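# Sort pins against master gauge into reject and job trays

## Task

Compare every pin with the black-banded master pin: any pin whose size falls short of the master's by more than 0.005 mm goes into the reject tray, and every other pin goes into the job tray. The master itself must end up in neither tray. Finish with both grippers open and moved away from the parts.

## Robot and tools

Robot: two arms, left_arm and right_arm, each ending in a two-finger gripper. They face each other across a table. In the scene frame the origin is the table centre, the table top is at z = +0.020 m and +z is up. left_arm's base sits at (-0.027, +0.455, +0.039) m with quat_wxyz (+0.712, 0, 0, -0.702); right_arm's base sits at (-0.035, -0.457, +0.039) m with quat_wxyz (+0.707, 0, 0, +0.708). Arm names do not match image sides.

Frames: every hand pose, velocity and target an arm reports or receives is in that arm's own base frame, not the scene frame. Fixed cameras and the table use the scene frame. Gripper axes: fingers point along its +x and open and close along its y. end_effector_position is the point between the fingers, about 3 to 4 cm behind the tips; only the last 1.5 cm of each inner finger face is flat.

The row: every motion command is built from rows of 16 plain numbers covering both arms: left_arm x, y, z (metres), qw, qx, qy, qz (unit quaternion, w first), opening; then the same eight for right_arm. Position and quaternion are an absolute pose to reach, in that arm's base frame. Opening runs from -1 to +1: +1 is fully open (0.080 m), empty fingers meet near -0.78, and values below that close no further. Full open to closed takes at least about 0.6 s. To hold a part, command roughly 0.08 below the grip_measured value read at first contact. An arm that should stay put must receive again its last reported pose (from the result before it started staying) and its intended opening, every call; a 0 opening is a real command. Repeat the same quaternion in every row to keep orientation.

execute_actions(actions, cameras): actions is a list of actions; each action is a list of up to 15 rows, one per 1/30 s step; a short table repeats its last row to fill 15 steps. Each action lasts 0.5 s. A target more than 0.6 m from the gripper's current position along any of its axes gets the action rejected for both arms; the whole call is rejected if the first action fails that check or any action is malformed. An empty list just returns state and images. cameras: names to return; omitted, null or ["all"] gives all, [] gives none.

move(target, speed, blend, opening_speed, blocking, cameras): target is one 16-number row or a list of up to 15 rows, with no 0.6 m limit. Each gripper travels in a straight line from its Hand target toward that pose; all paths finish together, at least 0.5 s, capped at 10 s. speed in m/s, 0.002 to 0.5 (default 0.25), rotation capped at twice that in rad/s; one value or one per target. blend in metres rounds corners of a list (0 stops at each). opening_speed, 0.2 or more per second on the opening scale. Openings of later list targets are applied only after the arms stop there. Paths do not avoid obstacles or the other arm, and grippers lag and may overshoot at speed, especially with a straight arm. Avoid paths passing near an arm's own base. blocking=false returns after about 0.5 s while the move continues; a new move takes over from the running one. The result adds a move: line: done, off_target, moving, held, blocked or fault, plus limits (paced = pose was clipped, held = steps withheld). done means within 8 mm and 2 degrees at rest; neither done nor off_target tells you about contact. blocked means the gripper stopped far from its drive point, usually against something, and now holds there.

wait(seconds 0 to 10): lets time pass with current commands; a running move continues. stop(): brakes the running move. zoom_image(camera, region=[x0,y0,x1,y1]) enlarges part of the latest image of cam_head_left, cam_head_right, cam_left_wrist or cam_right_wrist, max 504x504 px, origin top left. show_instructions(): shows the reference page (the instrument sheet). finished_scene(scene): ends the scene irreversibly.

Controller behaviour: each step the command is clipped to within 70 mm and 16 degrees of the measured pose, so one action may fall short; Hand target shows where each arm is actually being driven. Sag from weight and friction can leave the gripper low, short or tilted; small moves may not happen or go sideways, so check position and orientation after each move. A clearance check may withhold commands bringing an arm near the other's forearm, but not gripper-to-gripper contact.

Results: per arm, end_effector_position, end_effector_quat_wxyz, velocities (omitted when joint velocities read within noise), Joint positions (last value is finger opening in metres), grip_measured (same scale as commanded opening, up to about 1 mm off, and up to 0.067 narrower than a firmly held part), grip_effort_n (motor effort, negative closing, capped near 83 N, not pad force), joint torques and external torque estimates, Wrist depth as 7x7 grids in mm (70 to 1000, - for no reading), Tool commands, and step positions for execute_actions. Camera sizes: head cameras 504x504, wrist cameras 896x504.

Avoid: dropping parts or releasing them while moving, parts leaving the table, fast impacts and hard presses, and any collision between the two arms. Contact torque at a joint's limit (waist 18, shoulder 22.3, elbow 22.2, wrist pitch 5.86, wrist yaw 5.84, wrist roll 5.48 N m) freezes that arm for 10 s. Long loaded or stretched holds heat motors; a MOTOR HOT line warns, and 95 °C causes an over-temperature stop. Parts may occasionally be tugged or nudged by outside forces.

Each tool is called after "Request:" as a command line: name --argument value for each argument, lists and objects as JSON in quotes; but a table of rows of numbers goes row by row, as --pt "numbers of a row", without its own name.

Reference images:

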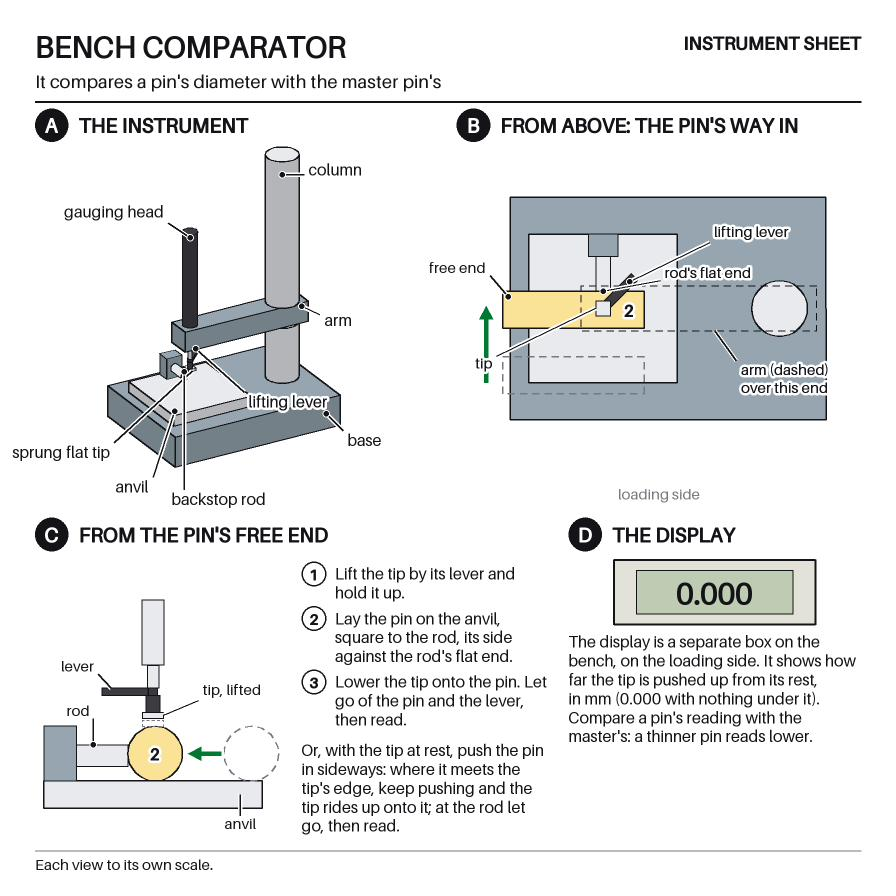

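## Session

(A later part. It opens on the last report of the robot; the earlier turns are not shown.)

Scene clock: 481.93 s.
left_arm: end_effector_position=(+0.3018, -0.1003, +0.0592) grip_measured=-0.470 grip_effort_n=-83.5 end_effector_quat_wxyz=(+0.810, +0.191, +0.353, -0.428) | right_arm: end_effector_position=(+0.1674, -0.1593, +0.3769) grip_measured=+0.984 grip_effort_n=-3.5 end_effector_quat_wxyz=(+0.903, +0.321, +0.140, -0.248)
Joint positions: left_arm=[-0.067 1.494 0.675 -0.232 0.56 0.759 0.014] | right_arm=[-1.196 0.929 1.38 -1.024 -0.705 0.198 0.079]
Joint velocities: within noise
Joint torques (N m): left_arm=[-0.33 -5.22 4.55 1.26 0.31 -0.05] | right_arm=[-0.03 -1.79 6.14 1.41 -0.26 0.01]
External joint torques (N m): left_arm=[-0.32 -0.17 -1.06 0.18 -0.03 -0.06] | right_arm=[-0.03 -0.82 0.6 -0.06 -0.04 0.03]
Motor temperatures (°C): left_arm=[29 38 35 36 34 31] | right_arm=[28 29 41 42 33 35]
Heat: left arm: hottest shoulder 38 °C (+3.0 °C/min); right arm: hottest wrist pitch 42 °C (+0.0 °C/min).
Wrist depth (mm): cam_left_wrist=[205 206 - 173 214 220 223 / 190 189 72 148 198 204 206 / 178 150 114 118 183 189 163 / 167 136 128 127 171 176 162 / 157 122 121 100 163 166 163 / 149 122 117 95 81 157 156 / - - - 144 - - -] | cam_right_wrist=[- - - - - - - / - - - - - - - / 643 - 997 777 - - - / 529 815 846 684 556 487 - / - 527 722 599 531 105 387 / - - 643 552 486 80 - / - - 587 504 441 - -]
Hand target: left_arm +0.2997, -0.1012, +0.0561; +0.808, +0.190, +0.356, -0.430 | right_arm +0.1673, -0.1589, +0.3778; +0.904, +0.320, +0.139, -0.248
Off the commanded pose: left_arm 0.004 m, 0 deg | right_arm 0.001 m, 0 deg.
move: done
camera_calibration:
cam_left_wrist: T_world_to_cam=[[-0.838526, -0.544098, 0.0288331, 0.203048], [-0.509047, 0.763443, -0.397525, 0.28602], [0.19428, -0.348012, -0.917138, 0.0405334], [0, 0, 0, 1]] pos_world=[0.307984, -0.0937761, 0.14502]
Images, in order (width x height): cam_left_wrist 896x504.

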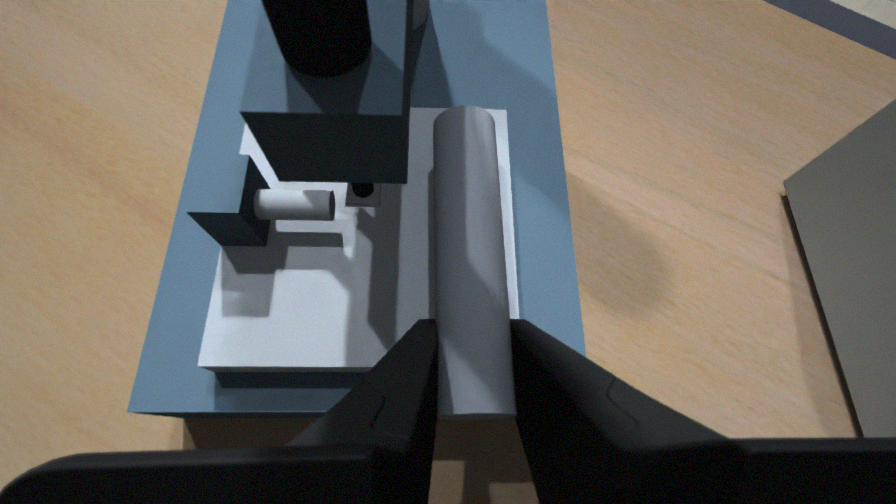

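Request:
move --pt "0.2997 -0.1012 0.0525 0.8079 0.1894 0.3563 -0.4296 -0.55 0.1673 -0.1589 0.3778 0.904 0.320 0.139 -0.248 1" --pt "0.3110 -0.0938 0.0537 0.8079 0.1894 0.3563 -0.4296 -0.55 0.1673 -0.1589 0.3778 0.904 0.320 0.139 -0.248 1" --pt "0.3300 -0.0813 0.0537 0.8079 0.1894 0.3563 -0.4296 -0.55 0.1673 -0.1589 0.3778 0.904 0.320 0.139 -0.248 1" --cameras '["cam_left_wrist"]' --speed '[0.03, 0.04, 0.04]' --blend '[0.001, 0.002, 0]'

Scene clock: 488.17 s.
left_arm: end_effector_position=(+0.3253, -0.0852, +0.0537) grip_measured=-0.470 grip_effort_n=-83.5 end_effector_quat_wxyz=(+0.805, +0.189, +0.355, -0.436) | right_arm: end_effector_position=(+0.1674, -0.1593, +0.3769) grip_measured=+0.984 grip_effort_n=-3.5 end_effector_quat_wxyz=(+0.903, +0.321, +0.140, -0.248)
Joint positions: left_arm=[0.001 1.613 0.774 -0.268 0.604 0.841 0.014] | right_arm=[-1.196 0.929 1.38 -1.024 -0.705 0.198 0.079]
Joint velocities: within noise
Joint torques (N m): left_arm=[0.88 -5.3 6.77 0.93 0.12 0.01] | right_arm=[-0.04 -1.8 6.14 1.41 -0.26 0.01]
External joint torques (N m): left_arm=[0.89 0.5 1.28 -0.07 -0.24 0.01] | right_arm=[-0.05 -0.84 0.62 -0.05 -0.04 0.03]
Motor temperatures (°C): left_arm=[29 38 35 36 34 31] | right_arm=[28 29 41 43 33 35]
Heat: left arm: hottest shoulder 38 °C (+4.1 °C/min); right arm: hottest wrist pitch 43 °C (+1.0 °C/min).
Wrist depth (mm): cam_left_wrist=[196 199 165 - 170 214 220 / 183 185 151 - 157 199 202 / 171 173 108 109 134 184 186 / 160 162 122 121 125 172 174 / 151 153 116 100 119 162 164 / 142 143 117 95 76 152 155 / - - - 139 - - -] | cam_right_wrist=[- - - - - - - / - - - - - - - / 628 - - 778 - - - / 512 764 850 683 553 486 - / - 499 721 602 528 106 386 / - - 636 552 488 80 - / - - 574 503 444 - -]
Hand target: left_arm +0.3300, -0.0812, +0.0538; +0.808, +0.189, +0.356, -0.429 | right_arm +0.1673, -0.1589, +0.3778; +0.904, +0.320, +0.139, -0.248
Off the commanded pose: left_arm 0.006 m, 1 deg | right_arm 0.001 m, 0 deg.
move: done
camera_calibration:
cam_left_wrist: T_world_to_cam=[[-0.845434, -0.532471, 0.0414168, 0.233671], [-0.503084, 0.767937, -0.396459, 0.282664], [0.179297, -0.356016, -0.917118, 0.0404011], [0, 0, 0, 1]] pos_world=[0.332513, -0.0782614, 0.139439]
Images, in order (width x height): cam_left_wrist 896x504.

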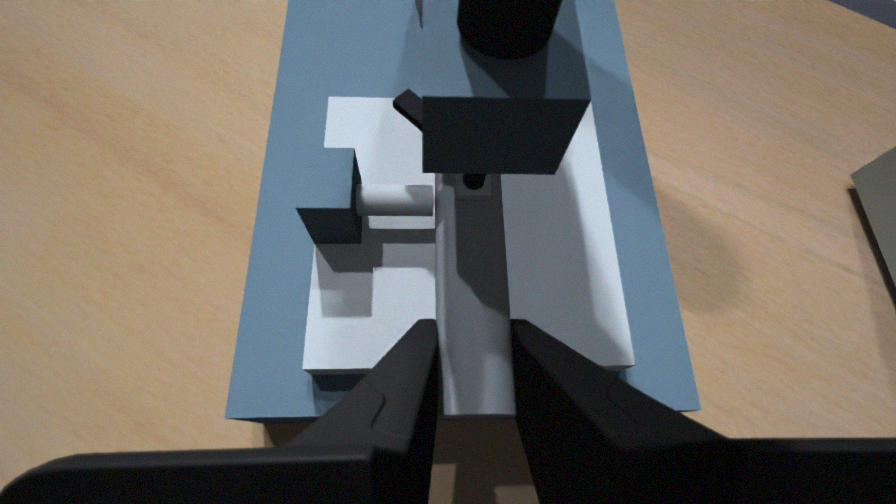

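Request:
move --pt "0.3300 -0.0813 0.0532 0.8079 0.1894 0.3563 -0.4296 -0.05 0.1673 -0.1589 0.3778 0.904 0.320 0.139 -0.248 1" --pt "0.3065 -0.053 0.085 0.8079 0.1894 0.3563 -0.4296 -0.05 0.1673 -0.1589 0.3778 0.904 0.320 0.139 -0.248 1" --pt "0.24 -0.05 0.18 0.8127 0.1834 0.3450 -0.4322 -0.05 0.1673 -0.1589 0.3778 0.904 0.320 0.139 -0.248 1" --cameras '["cam_left_wrist"]' --speed '[0.03, 0.08, 0.25]' --blend '[0, 0.02, 0]' --opening_speed 0.6

Request:
zoom_image --camera "cam_left_wrist" --region '[640, 140, 880, 300]'

Scene clock: 495.37 s.
left_arm: end_effector_position=(+0.2385, -0.0504, +0.1749) grip_measured=-0.053 grip_effort_n=14.2 end_effector_quat_wxyz=(+0.810, +0.181, +0.352, -0.433) | right_arm: end_effector_position=(+0.1674, -0.1593, +0.3769) grip_measured=+0.984 grip_effort_n=-3.0 end_effector_quat_wxyz=(+0.903, +0.321, +0.140, -0.248)
Joint positions: left_arm=[0.195 1.143 0.92 -1.007 0.69 1.044 0.033] | right_arm=[-1.196 0.929 1.38 -1.024 -0.705 0.198 0.079]
Joint velocities: within noise
Joint torques (N m): left_arm=[0.29 -3.97 7.36 0.56 0.64 0.1] | right_arm=[-0.03 -1.8 6.14 1.41 -0.26 0]
External joint torques (N m): left_arm=[0.28 -0.97 1.18 -0.26 0.21 0.09] | right_arm=[-0.04 -0.85 0.65 -0.03 -0.04 0.03]
Motor temperatures (°C): left_arm=[29 37 35 36 34 31] | right_arm=[28 29 41 43 33 35]
Heat: left arm: hottest shoulder 37 °C (+3.0 °C/min); right arm: hottest wrist pitch 43 °C (+1.0 °C/min).
Wrist depth (mm): cam_left_wrist=[356 366 233 379 - - - / 330 335 223 319 357 226 228 / 308 312 261 295 324 237 239 / 290 291 257 274 304 251 254 / 271 275 277 282 288 273 289 / 257 262 - 265 82 278 280 / - - - 252 77 - -] | cam_right_wrist=[- - - - - - - / - - - - - - - / 489 - 996 776 - - - / 511 764 862 686 559 482 - / 597 519 709 590 531 106 386 / - - 647 546 486 80 - / - - 592 498 438 - -]
Hand target: left_arm +0.2400, -0.0500, +0.1800; +0.813, +0.184, +0.345, -0.432 | right_arm +0.1673, -0.1589, +0.3778; +0.904, +0.320, +0.139, -0.248
Off the commanded pose: left_arm 0.005 m, 1 deg | right_arm 0.001 m, 0 deg.
move: done
camera_calibration:
cam_left_wrist: T_world_to_cam=[[-0.83877, -0.54238, 0.0478413, 0.170651], [-0.511891, 0.755564, -0.408768, 0.26398], [0.18556, -0.367352, -0.911384, 0.17646], [0, 0, 0, 1]] pos_world=[0.245522, -0.0420734, 0.260565]
Images, in order (width x height): cam_left_wrist 896x504.

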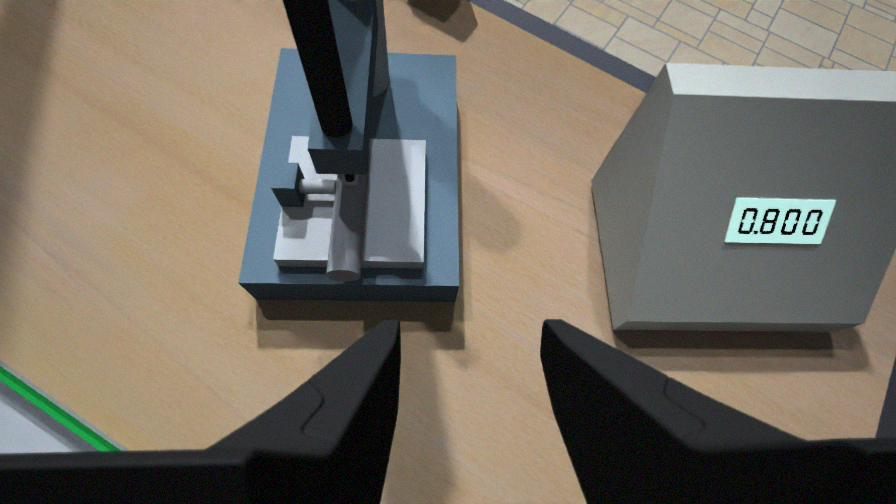

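Scaled by 2.100 from the camera's 896x504 image, which has a finer 1280x720 frame.

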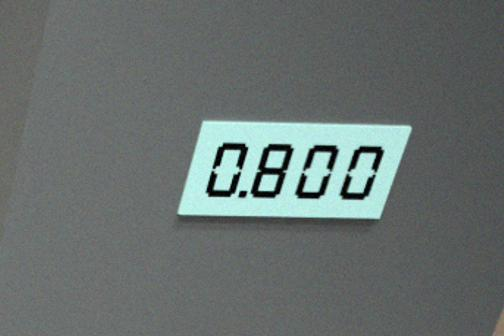

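Request:
move --pt "0.3005 -0.057 0.083 0.8127 0.1834 0.3450 -0.4322 0.0 0.1673 -0.1589 0.3778 0.904 0.320 0.139 -0.248 1" --pt "0.3210 -0.0862 0.0475 0.8127 0.1834 0.3450 -0.4322 0.0 0.1673 -0.1589 0.3778 0.904 0.320 0.139 -0.248 1" --pt "0.3210 -0.0862 0.0475 0.8127 0.1834 0.3450 -0.4322 -0.55 0.1673 -0.1589 0.3778 0.904 0.320 0.139 -0.248 1" --cameras '["cam_left_wrist"]' --speed '[0.25, 0.08, 0.1]' --blend '[0.003,0, 0]' --opening_speed 0.8

Request:
move --pt "0.2945 -0.104 0.051 0.8127 0.1834 0.3450 -0.4322 -0.55 0.1673 -0.1589 0.3778 0.904 0.320 0.139 -0.248 1" --pt "0.285 -0.095 0.11 0.8127 0.1834 0.3450 -0.4322 -0.55 0.1673 -0.1589 0.3778 0.904 0.320 0.139 -0.248 1" --pt "0.35 0.08 0.12 0.9239 0 0.3827 0 -0.55 0.1673 -0.1589 0.3778 0.904 0.320 0.139 -0.248 1" --pt "0.380 0.095 0.07 0.9239 0 0.3827 0 -0.55 0.1673 -0.1589 0.3778 0.904 0.320 0.139 -0.248 1" --pt "0.380 0.095 0.021 0.9239 0 0.3827 0 -0.55 0.1673 -0.1589 0.3778 0.904 0.320 0.139 -0.248 1" --cameras '["cam_left_wrist"]' --speed '[0.08, 0.15, 0.3, 0.2, 0.08]' --blend '[0.005, 0.02, 0.03, 0.01, 0]'

Scene clock: 510.97 s.
left_arm: end_effector_position=(+0.3243, -0.0854, +0.0530) grip_measured=-0.470 grip_effort_n=-83.5 end_effector_quat_wxyz=(+0.816, +0.186, +0.338, -0.431) | right_arm: end_effector_position=(+0.1674, -0.1593, +0.3769) grip_measured=+0.984 grip_effort_n=-3.0 end_effector_quat_wxyz=(+0.903, +0.321, +0.140, -0.248)
Joint positions: left_arm=[0.005 1.597 0.728 -0.192 0.618 0.822 0.014] | right_arm=[-1.196 0.929 1.38 -1.024 -0.705 0.198 0.079]
Joint velocities: within noise
Joint torques (N m): left_arm=[-0.33 -5.41 4.17 1.06 0.23 -0.06] | right_arm=[-0.03 -1.79 6.14 1.41 -0.26 0.01]
External joint torques (N m): left_arm=[-0.34 0.21 -1.26 0.02 -0.12 -0.06] | right_arm=[-0.03 -0.84 0.64 -0.04 -0.04 0.03]
Motor temperatures (°C): left_arm=[29 36 37 36 34 31] | right_arm=[28 29 41 43 33 35]
Heat: left arm: hottest elbow 37 °C (+2.0 °C/min); right arm: hottest wrist pitch 43 °C (+1.0 °C/min).
Wrist depth (mm): cam_left_wrist=[207 209 176 - 180 219 221 / 191 192 156 - 160 201 203 / 177 178 111 110 135 185 187 / 165 166 124 123 126 172 173 / 154 155 117 101 119 161 162 / 143 146 - 94 81 151 152 / - - - 138 - - -] | cam_right_wrist=[- - - - - - - / - - - - - - - / 636 - - 788 - - - / 528 770 852 687 551 487 - / - 511 714 595 528 105 387 / - - 628 550 482 80 - / - - 577 502 444 - -]
Hand target: left_arm +0.3209, -0.0861, +0.0476; +0.813, +0.183, +0.345, -0.432 | right_arm +0.1673, -0.1589, +0.3778; +0.904, +0.320, +0.139, -0.248
Off the commanded pose: left_arm 0.006 m, 1 deg | right_arm 0.001 m, 0 deg.
move: done
camera_calibration:
cam_left_wrist: T_world_to_cam=[[-0.839982, -0.542168, 0.0220175, 0.231176], [-0.497769, 0.753771, -0.429017, 0.280836], [0.216003, -0.371326, -0.903028, 0.0259048], [0, 0, 0, 1]] pos_world=[0.328379, -0.0767309, 0.138787]
Images, in order (width x height): cam_left_wrist 896x504.

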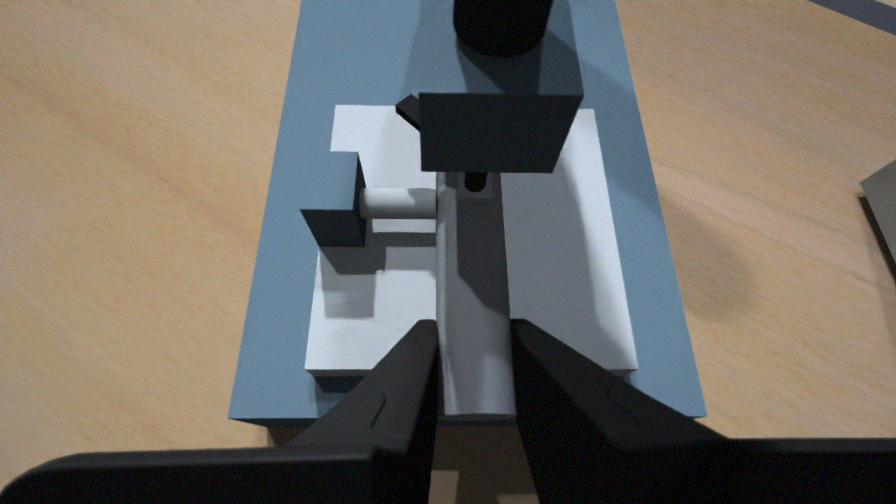

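Scene clock: 514.83 s.
left_arm: end_effector_position=(+0.3835, +0.0945, +0.0271) grip_measured=-0.547 grip_effort_n=-18.8 end_effector_quat_wxyz=(+0.927, +0.002, +0.376, -0.002) | right_arm: end_effector_position=(+0.1674, -0.1593, +0.3769) grip_measured=+0.984 grip_effort_n=-3.5 end_effector_quat_wxyz=(+0.903, +0.321, +0.140, -0.248)
Joint positions: left_arm=[0.331 1.761 0.712 0.25 0.237 0.241 0.01] | right_arm=[-1.196 0.929 1.38 -1.024 -0.705 0.198 0.079]
Joint velocities: within noise
Joint torques (N m): left_arm=[0.25 -6.39 3.96 1.46 0.01 0.02] | right_arm=[-0.03 -1.79 6.14 1.41 -0.26 0.01]
External joint torques (N m): left_arm=[0.26 0.24 -1.25 0.03 -0.1 0.02] | right_arm=[-0.04 -0.84 0.64 -0.04 -0.04 0.03]
Motor temperatures (°C): left_arm=[29 36 37 36 34 31] | right_arm=[28 29 41 43 33 35]
Heat: left arm: hottest elbow 37 °C (+2.0 °C/min); right arm: hottest wrist pitch 43 °C (+1.0 °C/min).
Wrist depth (mm): cam_left_wrist=[169 169 169 171 175 186 188 / 153 155 159 162 162 169 172 / 131 145 146 149 148 155 158 / 128 135 136 137 137 143 145 / 120 126 127 129 130 132 135 / 117 118 - 117 78 123 127 / - - - 112 - - -] | cam_right_wrist=[- - - - - - - / - - - - - - - / 529 - - 775 - - - / - 550 806 683 556 487 - / - 827 524 598 530 105 387 / - - 621 543 480 80 - / - - 584 497 441 - -]
Hand target: left_arm +0.3799, +0.0950, +0.0210; +0.924, +0.000, +0.383, +0.000 | right_arm +0.1673, -0.1589, +0.3778; +0.904, +0.320, +0.139, -0.248
Off the commanded pose: left_arm 0.007 m, 1 deg | right_arm 0.001 m, 0 deg.
move: done
camera_calibration:
cam_left_wrist: T_world_to_cam=[[-0.0260757, -0.999153, 0.031826, 0.109857], [-0.893856, 0.00904915, -0.448263, 0.386358], [0.447595, -0.0401366, -0.893335, -0.0638582], [0, 0, 0, 1]] pos_world=[0.376796, 0.103704, 0.112647]
Images, in order (width x height): cam_left_wrist 896x504.

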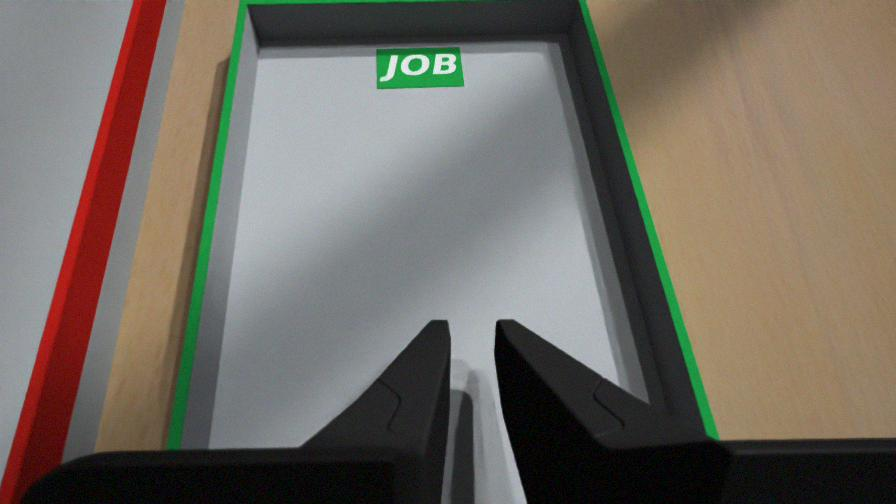

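Request:
move --target '[0.30, 0.04, 0.16, 0.9239, 0, 0.3827, 0, 0.1, 0.1673, -0.1589, 0.3778, 0.904, 0.320, 0.139, -0.248, 1]'

Scene clock: 519.67 s.
left_arm: end_effector_position=(+0.2983, +0.0399, +0.1538) grip_measured=+0.097 grip_effort_n=14.2 end_effector_quat_wxyz=(+0.921, -0.002, +0.390, -0.002) | right_arm: end_effector_position=(+0.1674, -0.1593, +0.3769) grip_measured=+0.984 grip_effort_n=-3.0 end_effector_quat_wxyz=(+0.903, +0.321, +0.140, -0.248)
Joint positions: left_arm=[0.207 1.101 0.75 -0.461 0.149 0.147 0.039] | right_arm=[-1.196 0.929 1.38 -1.024 -0.705 0.198 0.079]
Joint velocities: within noise
Joint torques (N m): left_arm=[-0.33 -4.55 7.89 1.19 -0.11 -0.05] | right_arm=[-0.03 -1.79 6.14 1.41 -0.26 0.01]
External joint torques (N m): left_arm=[-0.33 -1.28 1.21 -0.2 -0.19 -0.05] | right_arm=[-0.03 -0.9 0.68 -0.03 -0.04 0.03]
Motor temperatures (°C): left_arm=[29 36 36 37 34 31] | right_arm=[28 29 41 43 33 35]
Heat: left arm: hottest wrist pitch 37 °C (+1.0 °C/min); right arm: hottest wrist pitch 43 °C (+1.0 °C/min).
Wrist depth (mm): cam_left_wrist=[331 335 348 354 359 367 373 / 307 310 312 321 332 336 342 / 281 290 295 301 307 312 278 / 261 268 273 281 285 258 246 / 251 251 259 260 267 234 225 / 236 243 81 247 89 219 218 / - - - 232 91 - -] | cam_right_wrist=[- - - - - - - / - - - - - - - / 540 - 983 778 - - - / - 521 857 694 559 481 - / - 540 708 598 530 106 387 / - - 656 548 483 80 - / - - 587 496 444 - -]
Hand target: left_arm +0.3000, +0.0400, +0.1600; +0.924, +0.000, +0.383, +0.000 | right_arm +0.1673, -0.1589, +0.3778; +0.904, +0.320, +0.139, -0.248
Off the commanded pose: left_arm 0.006 m, 1 deg | right_arm 0.001 m, 0 deg.
move: done
camera_calibration:
cam_left_wrist: T_world_to_cam=[[-0.0222975, -0.998908, 0.0410489, 0.0464379], [-0.907083, 0.00294969, -0.420942, 0.367547], [0.420362, -0.0466207, -0.906158, 0.0956302], [0, 0, 0, 1]] pos_world=[0.294232, 0.0497614, 0.239466]

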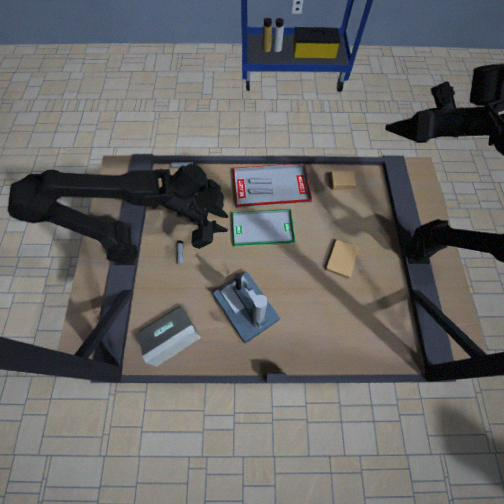

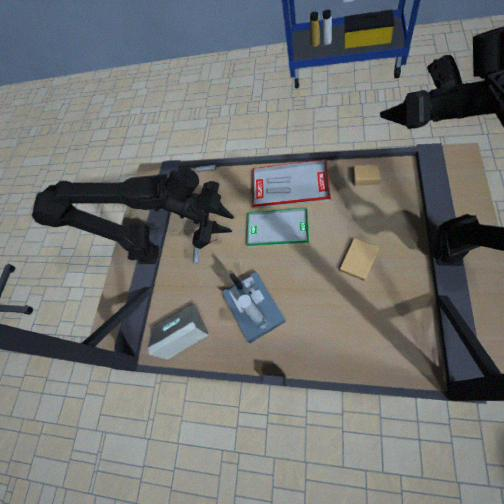

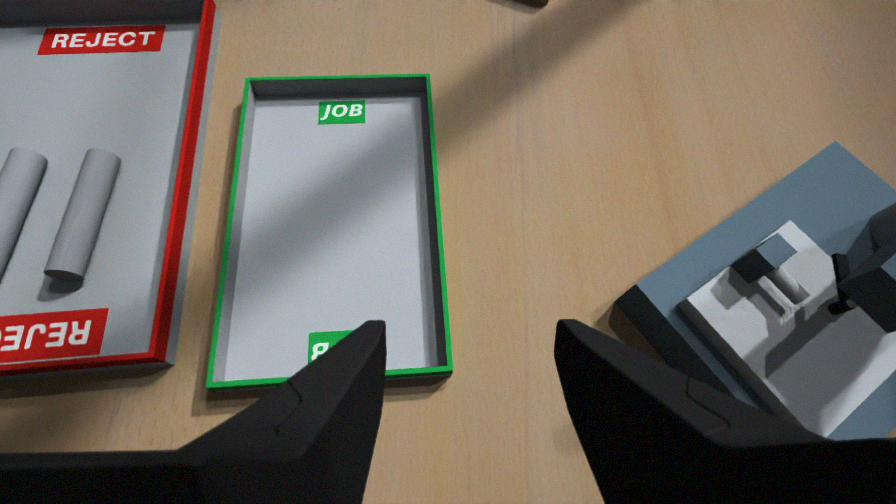

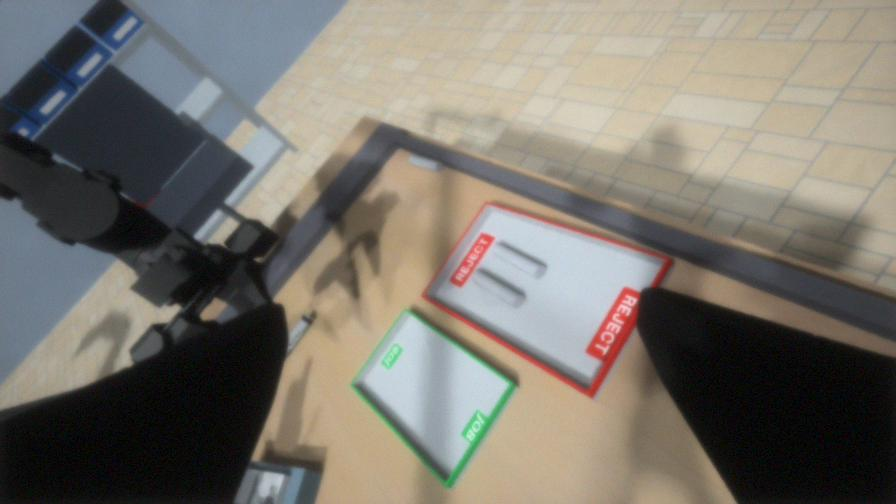

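Request:
move --target '[0.19, 0.24, 0.17, 0.6794, -0.2968, 0.3537, 0.5702, 0.1, 0.1673, -0.1589, 0.3778, 0.904, 0.320, 0.139, -0.248, 1]' --cameras '["cam_left_wrist", "cam_head_left"]'

Scene clock: 527.83 s.
left_arm: end_effector_position=(+0.1896, +0.2371, +0.1674) grip_measured=+0.097 grip_effort_n=13.7 end_effector_quat_wxyz=(+0.681, -0.297, +0.357, +0.566) | right_arm: end_effector_position=(+0.1674, -0.1593, +0.3769) grip_measured=+0.984 grip_effort_n=-3.0 end_effector_quat_wxyz=(+0.903, +0.321, +0.140, -0.248)
Joint positions: left_arm=[0.721 1.291 1.025 -0.807 -0.359 -0.575 0.039] | right_arm=[-1.196 0.929 1.38 -1.024 -0.705 0.198 0.079]
Joint velocities: within noise
Joint torques (N m): left_arm=[0.3 -4.15 7.64 0.85 -0.45 -0.07] | right_arm=[-0.03 -1.79 6.14 1.41 -0.26 0.01]
External joint torques (N m): left_arm=[0.31 0.24 1.16 -0.24 -0.22 -0.07] | right_arm=[-0.04 -0.87 0.66 -0.04 -0.04 0.03]
Motor temperatures (°C): left_arm=[29 35 37 37 34 31] | right_arm=[28 29 41 43 33 35]
Heat: left arm: hottest elbow 37 °C (+2.0 °C/min); right arm: hottest wrist pitch 43 °C (+1.0 °C/min).
Wrist depth (mm): cam_left_wrist=[- - - - - - - / - - - 305 284 295 306 / 261 265 270 287 294 292 297 / 250 272 276 279 282 282 280 / 241 262 266 268 271 271 271 / 233 254 80 258 89 246 263 / - - - 248 91 - -] | cam_right_wrist=[- - - - - - - / 518 497 - - - - - / - - 871 778 - - - / - 801 859 686 559 480 - / - 827 716 598 531 106 388 / - - 662 548 480 80 - / - - 584 501 441 - -]
Hand target: left_arm +0.1900, +0.2399, +0.1700; +0.680, -0.297, +0.354, +0.570 | right_arm +0.1673, -0.1589, +0.3778; +0.904, +0.320, +0.139, -0.248
Off the commanded pose: left_arm 0.004 m, 1 deg | right_arm 0.001 m, 0 deg.
move: done
camera_calibration:
cam_left_wrist: T_world_to_cam=[[0.979893, -0.195731, 0.0387248, -0.139654], [-0.178735, -0.947358, -0.265643, 0.335271], [0.088681, 0.253381, -0.963293, 0.164182], [0, 0, 0, 1]] pos_world=[0.182211, 0.248687, 0.252626]
Images, in order (width x height): cam_head_left 504x504, cam_left_wrist 896x504.

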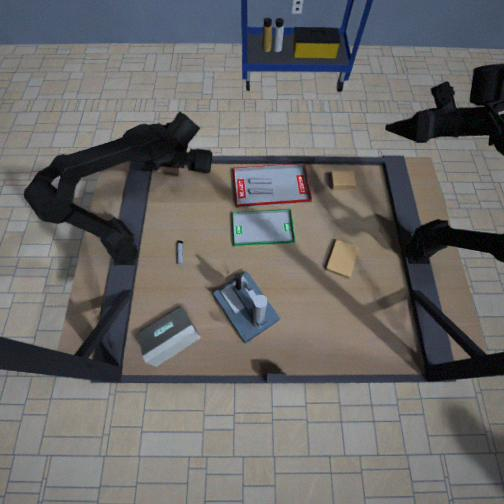

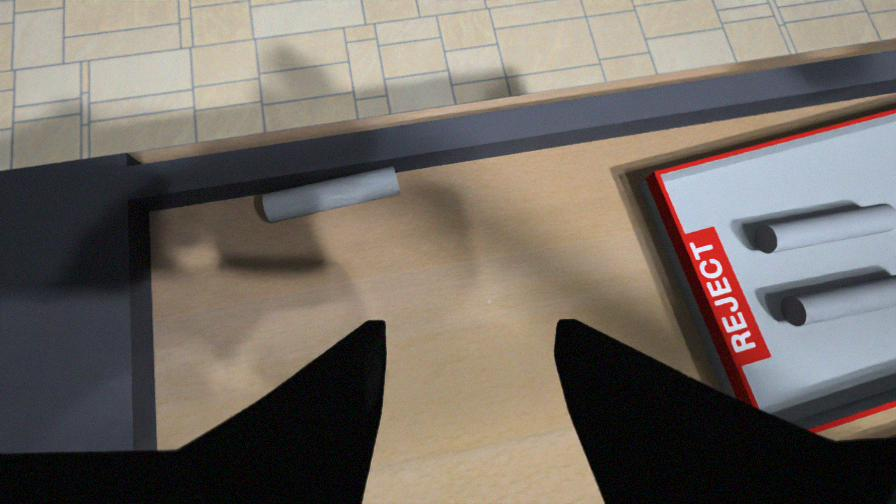

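Request:
zoom_image --camera "cam_left_wrist" --region '[120, 100, 560, 280]'

Scaled by 1.145 from the camera's 896x504 image, which has a finer 1280x720 frame.

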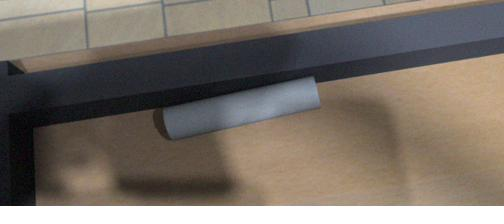

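Request:
move --pt "0.17 0.33 0.13 0.7660 0 0.6428 0 -0.76 0.1673 -0.1589 0.3778 0.904 0.320 0.139 -0.248 1" --pt "0.146 0.362 0.07 0.7660 0 0.6428 0 -0.76 0.1673 -0.1589 0.3778 0.904 0.320 0.139 -0.248 1" --cameras '["cam_left_wrist", "cam_head_left"]'

Scene clock: 560.77 s.
left_arm: end_effector_position=(+0.1455, +0.3636, +0.0742) grip_measured=-0.757 grip_effort_n=-18.8 end_effector_quat_wxyz=(+0.765, +0.004, +0.643, +0.005) | right_arm: end_effector_position=(+0.1674, -0.1593, +0.3769) grip_measured=+0.984 grip_effort_n=-3.5 end_effector_quat_wxyz=(+0.903, +0.321, +0.140, -0.248)
Joint positions: left_arm=[1.251 2 1.546 -1.05 0.16 1.244 0.001] | right_arm=[-1.196 0.929 1.38 -1.024 -0.705 0.198 0.079]
Joint velocities: within noise
Joint torques (N m): left_arm=[-0.04 -9.11 4.87 0.45 0.33 0.11] | right_arm=[-0.04 -1.8 6.14 1.41 -0.26 0.01]
External joint torques (N m): left_arm=[0.01 -0.17 -0.88 0 0.17 0.11] | right_arm=[-0.03 -0.85 0.62 -0.05 -0.04 0.03]
Motor temperatures (°C): left_arm=[29 34 38 36 34 31] | right_arm=[28 29 41 43 33 35]
Heat: left arm: hottest elbow 38 °C (+2.0 °C/min); right arm: hottest wrist pitch 43 °C (+0.0 °C/min).
Wrist depth (mm): cam_left_wrist=[862 876 147 148 151 152 154 / 892 890 151 152 155 157 158 / 916 922 156 145 159 161 163 / 935 957 160 144 164 166 168 / 972 984 165 144 168 171 173 / 991 - 169 83 81 176 179 / - - - - - - -] | cam_right_wrist=[- 597 637 - - - - / - - - - - - - / - - 983 778 - - - / - - 867 681 562 487 - / - 833 712 600 528 106 388 / - - 654 555 483 80 - / - - 581 496 440 - -]
Hand target: left_arm +0.1460, +0.3619, +0.0700; +0.766, +0.000, +0.643, +0.000 | right_arm +0.1673, -0.1589, +0.3778; +0.904, +0.320, +0.139, -0.248
Off the commanded pose: left_arm 0.005 m, 1 deg | right_arm 0.001 m, 0 deg.
move: done
camera_calibration:
cam_left_wrist: T_world_to_cam=[[0.00643049, -0.99958, 0.0282501, 0.366689], [-0.986738, -0.00176056, 0.162314, 0.164467], [-0.162196, -0.0289192, -0.986335, 0.187152], [0, 0, 0, 1]] pos_world=[0.190283, 0.372237, 0.14754]
Images, in order (width x height): cam_head_left 504x504, cam_left_wrist 896x504.

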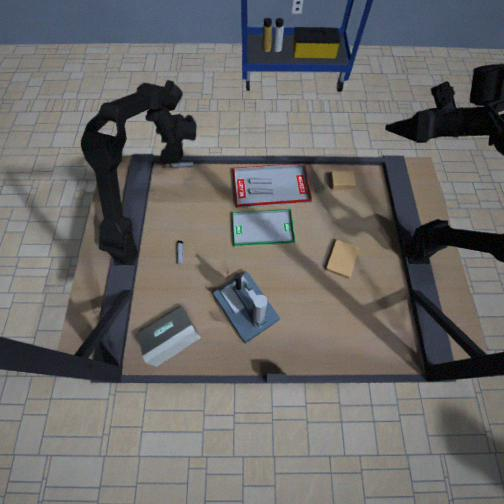

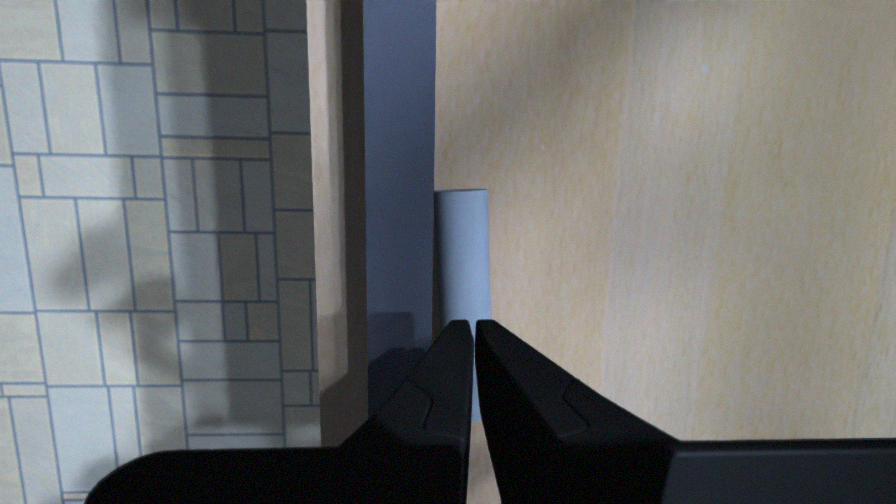

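Request:
move --pt "0.146 0.362 0.036 0.7660 0 0.6428 0 -0.76 0.1673 -0.1589 0.3778 0.904 0.320 0.139 -0.248 1" --pt "0.146 0.362 0.0295 0.7660 0 0.6428 0 -0.76 0.1673 -0.1589 0.3778 0.904 0.320 0.139 -0.248 1" --cameras '["cam_left_wrist"]' --speed '[0.06, 0.02]'

Scene clock: 571.10 s.
left_arm: end_effector_position=(+0.1465, +0.3665, +0.0383) grip_measured=-0.757 grip_effort_n=-18.8 end_effector_quat_wxyz=(+0.767, +0.009, +0.642, +0.009) | right_arm: end_effector_position=(+0.1674, -0.1593, +0.3769) grip_measured=+0.984 grip_effort_n=-3.5 end_effector_quat_wxyz=(+0.903, +0.321, +0.140, -0.248)
Joint positions: left_arm=[1.251 2.039 1.454 -0.905 0.16 1.244 0.001] | right_arm=[-1.196 0.929 1.38 -1.024 -0.705 0.198 0.079]
Joint velocities: within noise
Joint torques (N m): left_arm=[-0.05 -8.36 3.84 0.54 0.34 0.09] | right_arm=[-0.04 -1.79 6.13 1.42 -0.26 0.01]
External joint torques (N m): left_arm=[-0.05 0.64 -1.69 0.1 0.18 0.09] | right_arm=[-0.04 -0.92 0.66 -0.04 -0.04 0.03]
Motor temperatures (°C): left_arm=[29 36 37 36 34 31] | right_arm=[28 29 41 43 33 35]
Heat: left arm: hottest elbow 37 °C (+0.0 °C/min); right arm: hottest wrist pitch 43 °C (+0.0 °C/min).
Wrist depth (mm): cam_left_wrist=[845 849 115 115 117 118 119 / 873 875 118 118 120 121 122 / 883 891 122 104 123 125 126 / 906 916 124 107 127 128 129 / 935 954 128 107 130 132 133 / 971 966 131 83 76 136 137 / - - - - - - -] | cam_right_wrist=[- 621 656 - - - - / - - - - - - - / - - 977 775 - - - / - - 855 683 557 483 - / - 838 717 606 527 106 387 / - - 655 551 483 80 - / - - 586 504 440 - -]
Hand target: left_arm +0.1460, +0.3619, +0.0296; +0.766, +0.000, +0.643, +0.000 | right_arm +0.1673, -0.1589, +0.3778; +0.904, +0.320, +0.139, -0.248
Off the commanded pose: left_arm 0.010 m, 1 deg | right_arm 0.001 m, 0 deg.
move: off_target (left_arm)
camera_calibration:
cam_left_wrist: T_world_to_cam=[[0.00596153, -0.999867, 0.0151753, 0.371258], [-0.987428, -0.00348888, 0.15803, 0.172139], [-0.157956, -0.0159266, -0.987318, 0.146638], [0, 0, 0, 1]] pos_world=[0.190924, 0.374144, 0.111941]
Images, in order (width x height): cam_left_wrist 896x504.

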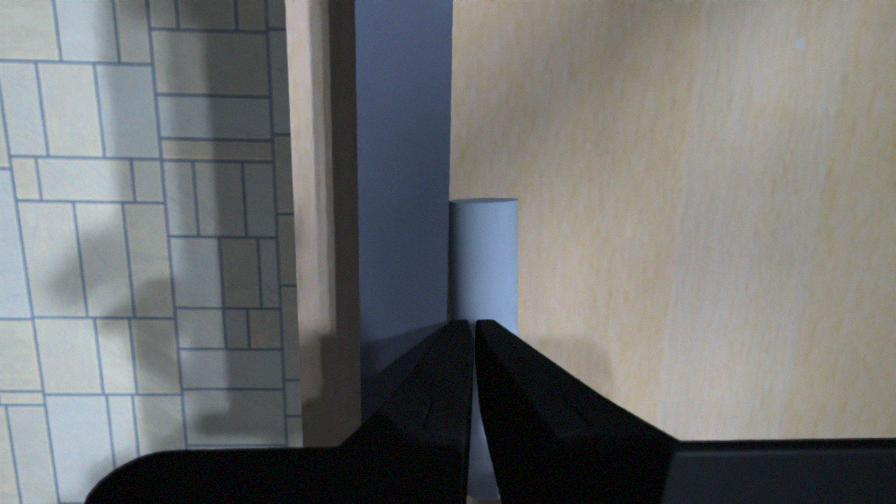

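Request:
move --pt "0.146 0.338 0.0305 0.7660 0 0.6428 0 -0.76 0.1673 -0.1589 0.3778 0.904 0.320 0.139 -0.248 1" --cameras '["cam_left_wrist"]' --speed '[0.05]'

Scene clock: 575.53 s.
left_arm: end_effector_position=(+0.1470, +0.3427, +0.0362) grip_measured=-0.757 grip_effort_n=-17.9 end_effector_quat_wxyz=(+0.768, +0.007, +0.641, +0.005) | right_arm: end_effector_position=(+0.1674, -0.1593, +0.3769) grip_measured=+0.984 grip_effort_n=-3.0 end_effector_quat_wxyz=(+0.903, +0.321, +0.140, -0.248)
Joint positions: left_arm=[1.232 1.968 1.34 -0.867 0.164 1.228 0.001] | right_arm=[-1.196 0.929 1.38 -1.024 -0.705 0.198 0.079]
Joint velocities: within noise
Joint torques (N m): left_arm=[-0.16 -8.97 3.39 0.6 0.16 -0.07] | right_arm=[-0.03 -1.8 6.14 1.41 -0.26 0.01]
External joint torques (N m): left_arm=[-0.2 -0.65 -1.98 0.17 0.01 -0.07] | right_arm=[-0.03 -0.78 0.58 -0.05 -0.04 0.03]
Motor temperatures (°C): left_arm=[29 36 37 36 34 31] | right_arm=[28 29 41 43 33 35]
Heat: left arm: hottest elbow 37 °C (+0.0 °C/min); right arm: hottest wrist pitch 43 °C (+0.0 °C/min).
Wrist depth (mm): cam_left_wrist=[837 113 100 115 117 117 119 / 859 116 99 118 120 120 122 / 883 120 120 121 123 124 125 / 911 124 104 124 126 127 128 / 920 127 107 111 129 131 132 / 963 959 110 83 76 135 136 / - - - - - - -] | cam_right_wrist=[- 602 655 - - - - / 601 - - - - - - / - - - 769 - - - / - - 859 683 557 483 - / - 854 721 597 527 105 389 / - - 658 551 483 80 - / - - 588 501 440 - -]
Hand target: left_arm +0.1460, +0.3379, +0.0306; +0.766, +0.000, +0.643, +0.000 | right_arm +0.1673, -0.1589, +0.3778; +0.904, +0.320, +0.139, -0.248
Off the commanded pose: left_arm 0.007 m, 1 deg | right_arm 0.001 m, 0 deg.
move: done
camera_calibration:
cam_left_wrist: T_world_to_cam=[[0.0018806, -0.999715, 0.023783, 0.347735], [-0.987874, 0.00183501, 0.155249, 0.171292], [-0.155248, -0.0237866, -0.987589, 0.14649], [0, 0, 0, 1]] pos_world=[0.191304, 0.350806, 0.109809]
Images, in order (width x height): cam_left_wrist 896x504.

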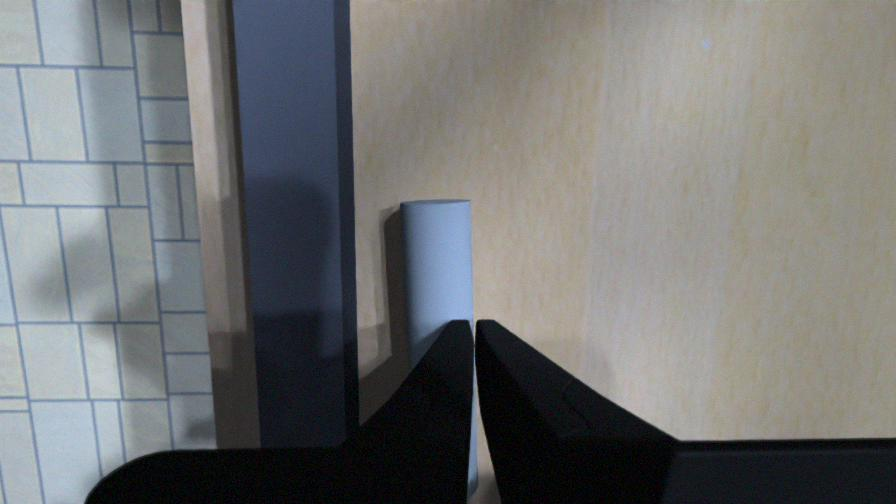

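Request:
move --pt "0.146 0.338 0.046 0.7660 0 0.6428 0 -0.76 0.1673 -0.1589 0.3778 0.904 0.320 0.139 -0.248 1" --pt "0.146 0.3515 0.046 0.7660 0 0.6428 0 -0.76 0.1673 -0.1589 0.3778 0.904 0.320 0.139 -0.248 1" --pt "0.146 0.3515 0.030 0.7660 0 0.6428 0 -0.76 0.1673 -0.1589 0.3778 0.904 0.320 0.139 -0.248 1" --pt "0.146 0.325 0.0305 0.7660 0 0.6428 0 -0.76 0.1673 -0.1589 0.3778 0.904 0.320 0.139 -0.248 1" --pt "0.146 0.325 0.055 0.7660 0 0.6428 0 -0.2 0.1673 -0.1589 0.3778 0.904 0.320 0.139 -0.248 1" --cameras '["cam_left_wrist"]' --speed '[0.06, 0.06, 0.03, 0.05, 0.1]'

Scene clock: 585.20 s.
left_arm: end_effector_position=(+0.1452, +0.3221, +0.0500) grip_measured=-0.204 grip_effort_n=14.2 end_effector_quat_wxyz=(+0.765, -0.005, +0.644, -0.006) | right_arm: end_effector_position=(+0.1674, -0.1593, +0.3769) grip_measured=+0.984 grip_effort_n=-3.5 end_effector_quat_wxyz=(+0.903, +0.321, +0.140, -0.248)
Joint positions: left_arm=[1.217 1.903 1.309 -0.932 0.165 1.215 0.026] | right_arm=[-1.196 0.929 1.38 -1.024 -0.705 0.198 0.079]
Joint velocities: within noise
Joint torques (N m): left_arm=[-0.03 -10.03 6.41 0.16 0.09 -0.06] | right_arm=[-0.04 -1.79 6.14 1.41 -0.26 0.01]
External joint torques (N m): left_arm=[-0.02 -2.03 0.89 -0.25 -0.07 -0.06] | right_arm=[-0.05 -0.72 0.56 -0.05 -0.03 0.03]
Motor temperatures (°C): left_arm=[29 37 36 35 34 31] | right_arm=[28 29 41 43 33 35]
Heat: left arm: hottest shoulder 37 °C (+2.0 °C/min); right arm: hottest wrist pitch 43 °C (+0.0 °C/min).
Wrist depth (mm): cam_left_wrist=[817 105 125 127 129 132 134 / 840 108 128 130 133 135 138 / 870 111 131 133 137 139 142 / 897 114 135 137 141 143 147 / 920 118 139 131 144 148 151 / 952 121 - 132 82 152 156 / - - - 151 - - -] | cam_right_wrist=[- 599 649 - - - - / 585 - 693 - - - - / - - 987 765 - - - / - 838 850 682 559 486 - / - 830 716 600 528 105 386 / - - 651 552 487 80 - / - - 584 501 442 - -]
Hand target: left_arm +0.1460, +0.3250, +0.0551; +0.766, +0.000, +0.643, +0.000 | right_arm +0.1673, -0.1589, +0.3778; +0.904, +0.320, +0.139, -0.248
Off the commanded pose: left_arm 0.006 m, 1 deg | right_arm 0.001 m, 0 deg.
move: done
camera_calibration:
cam_left_wrist: T_world_to_cam=[[0.000843337, -0.998461, 0.0554597, 0.324998], [-0.986363, 0.00829698, 0.164372, 0.164638], [-0.16458, -0.054842, -0.984838, 0.170602], [0, 0, 0, 1]] pos_world=[0.190196, 0.332488, 0.122929]
Images, in order (width x height): cam_left_wrist 896x504.

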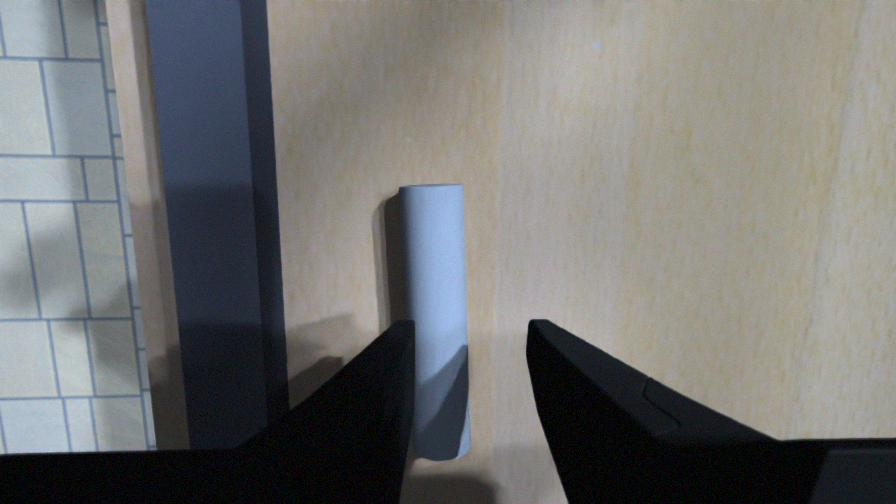

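Request:
move --pt "0.150 0.3325 0.052 0.7660 0 0.6428 0 -0.1 0.1673 -0.1589 0.3778 0.904 0.320 0.139 -0.248 1" --pt "0.150 0.3315 0.030 0.7660 0 0.6428 0 -0.1 0.1673 -0.1589 0.3778 0.904 0.320 0.139 -0.248 1" --cameras '["cam_left_wrist"]' --speed '[0.06, 0.06]'

Scene clock: 593.97 s.
left_arm: end_effector_position=(+0.1503, +0.3351, +0.0360) grip_measured=-0.103 grip_effort_n=14.2 end_effector_quat_wxyz=(+0.769, +0.006, +0.640, +0.006) | right_arm: end_effector_position=(+0.1674, -0.1593, +0.3769) grip_measured=+0.984 grip_effort_n=-3.0 end_effector_quat_wxyz=(+0.903, +0.321, +0.140, -0.248)
Joint positions: left_arm=[1.217 1.946 1.308 -0.853 0.165 1.211 0.03] | right_arm=[-1.196 0.929 1.38 -1.024 -0.705 0.198 0.079]
Joint velocities: within noise
Joint torques (N m): left_arm=[-0.33 -8.17 4.06 0.48 0.07 -0.06] | right_arm=[-0.03 -1.79 6.13 1.41 -0.26 0.01]
External joint torques (N m): left_arm=[-0.32 0.02 -1.34 0.03 -0.08 -0.06] | right_arm=[-0.04 -0.84 0.65 -0.03 -0.04 0.03]
Motor temperatures (°C): left_arm=[29 38 36 35 34 31] | right_arm=[28 29 41 43 33 35]
Heat: left arm: hottest shoulder 38 °C (+3.0 °C/min); right arm: hottest wrist pitch 43 °C (+0.0 °C/min).
Wrist depth (mm): cam_left_wrist=[829 94 113 114 116 117 118 / 858 114 116 117 118 119 121 / 884 100 119 120 121 123 124 / 908 102 121 123 125 126 127 / 921 124 106 117 127 130 131 / 949 - - 130 87 133 135 / - - - 134 88 - -] | cam_right_wrist=[- 611 652 - - - - / 603 - 707 - - - - / - - 991 767 - - - / - - 864 683 552 485 - / - 834 723 600 534 105 388 / - - 650 542 485 80 - / - - 583 497 443 - -]
Hand target: left_arm +0.1500, +0.3315, +0.0301; +0.766, +0.000, +0.643, +0.000 | right_arm +0.1673, -0.1589, +0.3778; +0.904, +0.320, +0.139, -0.248
Off the commanded pose: left_arm 0.007 m, 1 deg | right_arm 0.001 m, 0 deg.
move: done
camera_calibration:
cam_left_wrist: T_world_to_cam=[[0.00373592, -0.999704, 0.0240431, 0.339842], [-0.988264, -0.0000193726, 0.152755, 0.175331], [-0.15271, -0.0243316, -0.987972, 0.146519], [0, 0, 0, 1]] pos_world=[0.194378, 0.34331, 0.109803]
Images, in order (width x height): cam_left_wrist 896x504.

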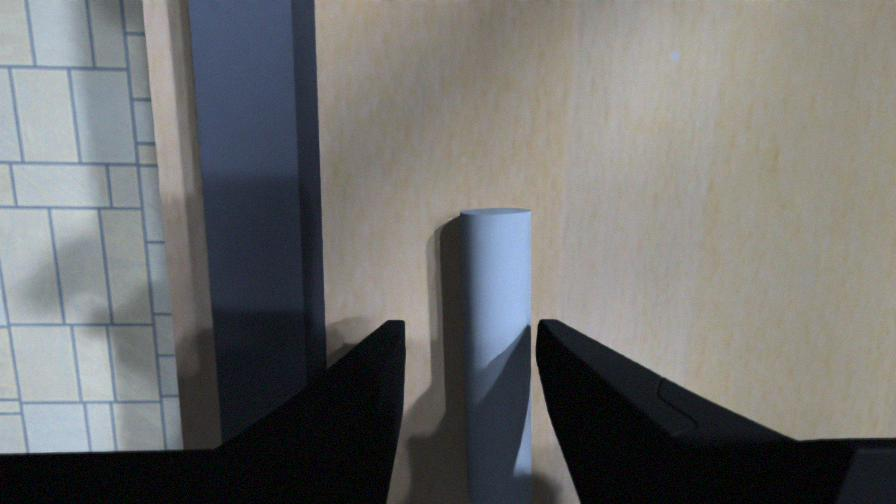

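Request:
move --pt "0.150 0.3250 0.031 0.7660 0 0.6428 0 0.0 0.1673 -0.1589 0.3778 0.904 0.320 0.139 -0.248 1" --pt "0.150 0.3250 0.019 0.7660 0 0.6428 0 0.0 0.1673 -0.1589 0.3778 0.904 0.320 0.139 -0.248 1" --cameras '["cam_left_wrist"]' --speed '[0.06, 0.04]'

Scene clock: 600.80 s.
left_arm: end_effector_position=(+0.1504, +0.3287, +0.0244) grip_measured=-0.003 grip_effort_n=14.2 end_effector_quat_wxyz=(+0.769, +0.005, +0.640, +0.005) | right_arm: end_effector_position=(+0.1674, -0.1593, +0.3769) grip_measured=+0.984 grip_effort_n=-2.6 end_effector_quat_wxyz=(+0.903, +0.321, +0.140, -0.248)
Joint positions: left_arm=[1.21 1.944 1.255 -0.803 0.165 1.204 0.035] | right_arm=[-1.196 0.929 1.38 -1.024 -0.705 0.198 0.079]
Joint velocities: within noise
Joint torques (N m): left_arm=[-0.31 -8.2 3.92 0.49 0.06 -0.06] | right_arm=[-0.03 -1.78 6.14 1.41 -0.26 0.01]
External joint torques (N m): left_arm=[-0.32 -0.05 -1.44 0.03 -0.09 -0.06] | right_arm=[-0.03 -0.84 0.65 -0.04 -0.04 0.03]
Motor temperatures (°C): left_arm=[29 38 36 35 34 31] | right_arm=[28 29 41 43 33 35]
Heat: left arm: hottest shoulder 38 °C (+4.0 °C/min); right arm: hottest wrist pitch 43 °C (+0.0 °C/min).
Wrist depth (mm): cam_left_wrist=[- 83 102 104 105 106 107 / 827 86 105 107 107 109 110 / 864 88 108 109 110 112 113 / 883 90 110 97 113 115 116 / 911 92 113 101 116 118 119 / 936 95 81 117 92 120 122 / - - - 120 94 - -] | cam_right_wrist=[- - - - - - - / 600 - 701 - - - - / - - - 769 - - - / - 983 857 688 557 485 - / - 836 717 598 529 105 389 / - - 655 554 483 80 - / - - 584 500 440 - -]
Hand target: left_arm +0.1499, +0.3249, +0.0191; +0.766, +0.000, +0.643, +0.000 | right_arm +0.1673, -0.1589, +0.3778; +0.904, +0.320, +0.139, -0.248
Off the commanded pose: left_arm 0.007 m, 1 deg | right_arm 0.001 m, 0 deg.
move: done
camera_calibration:
cam_left_wrist: T_world_to_cam=[[0.00400305, -0.999663, 0.0256459, 0.333667], [-0.98826, -0.0000378872, 0.15278, 0.177249], [-0.152728, -0.0259564, -0.987927, 0.135446], [0, 0, 0, 1]] pos_world=[0.194519, 0.337077, 0.0981735]
Images, in order (width x height): cam_left_wrist 896x504.

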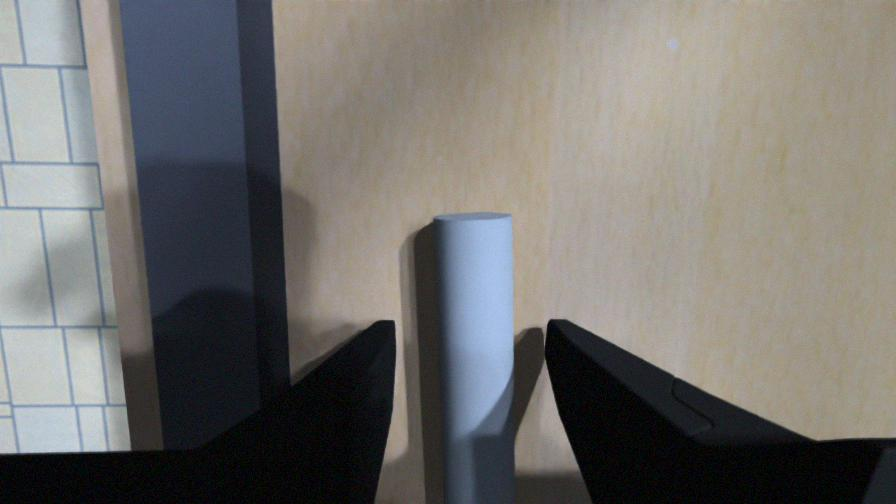

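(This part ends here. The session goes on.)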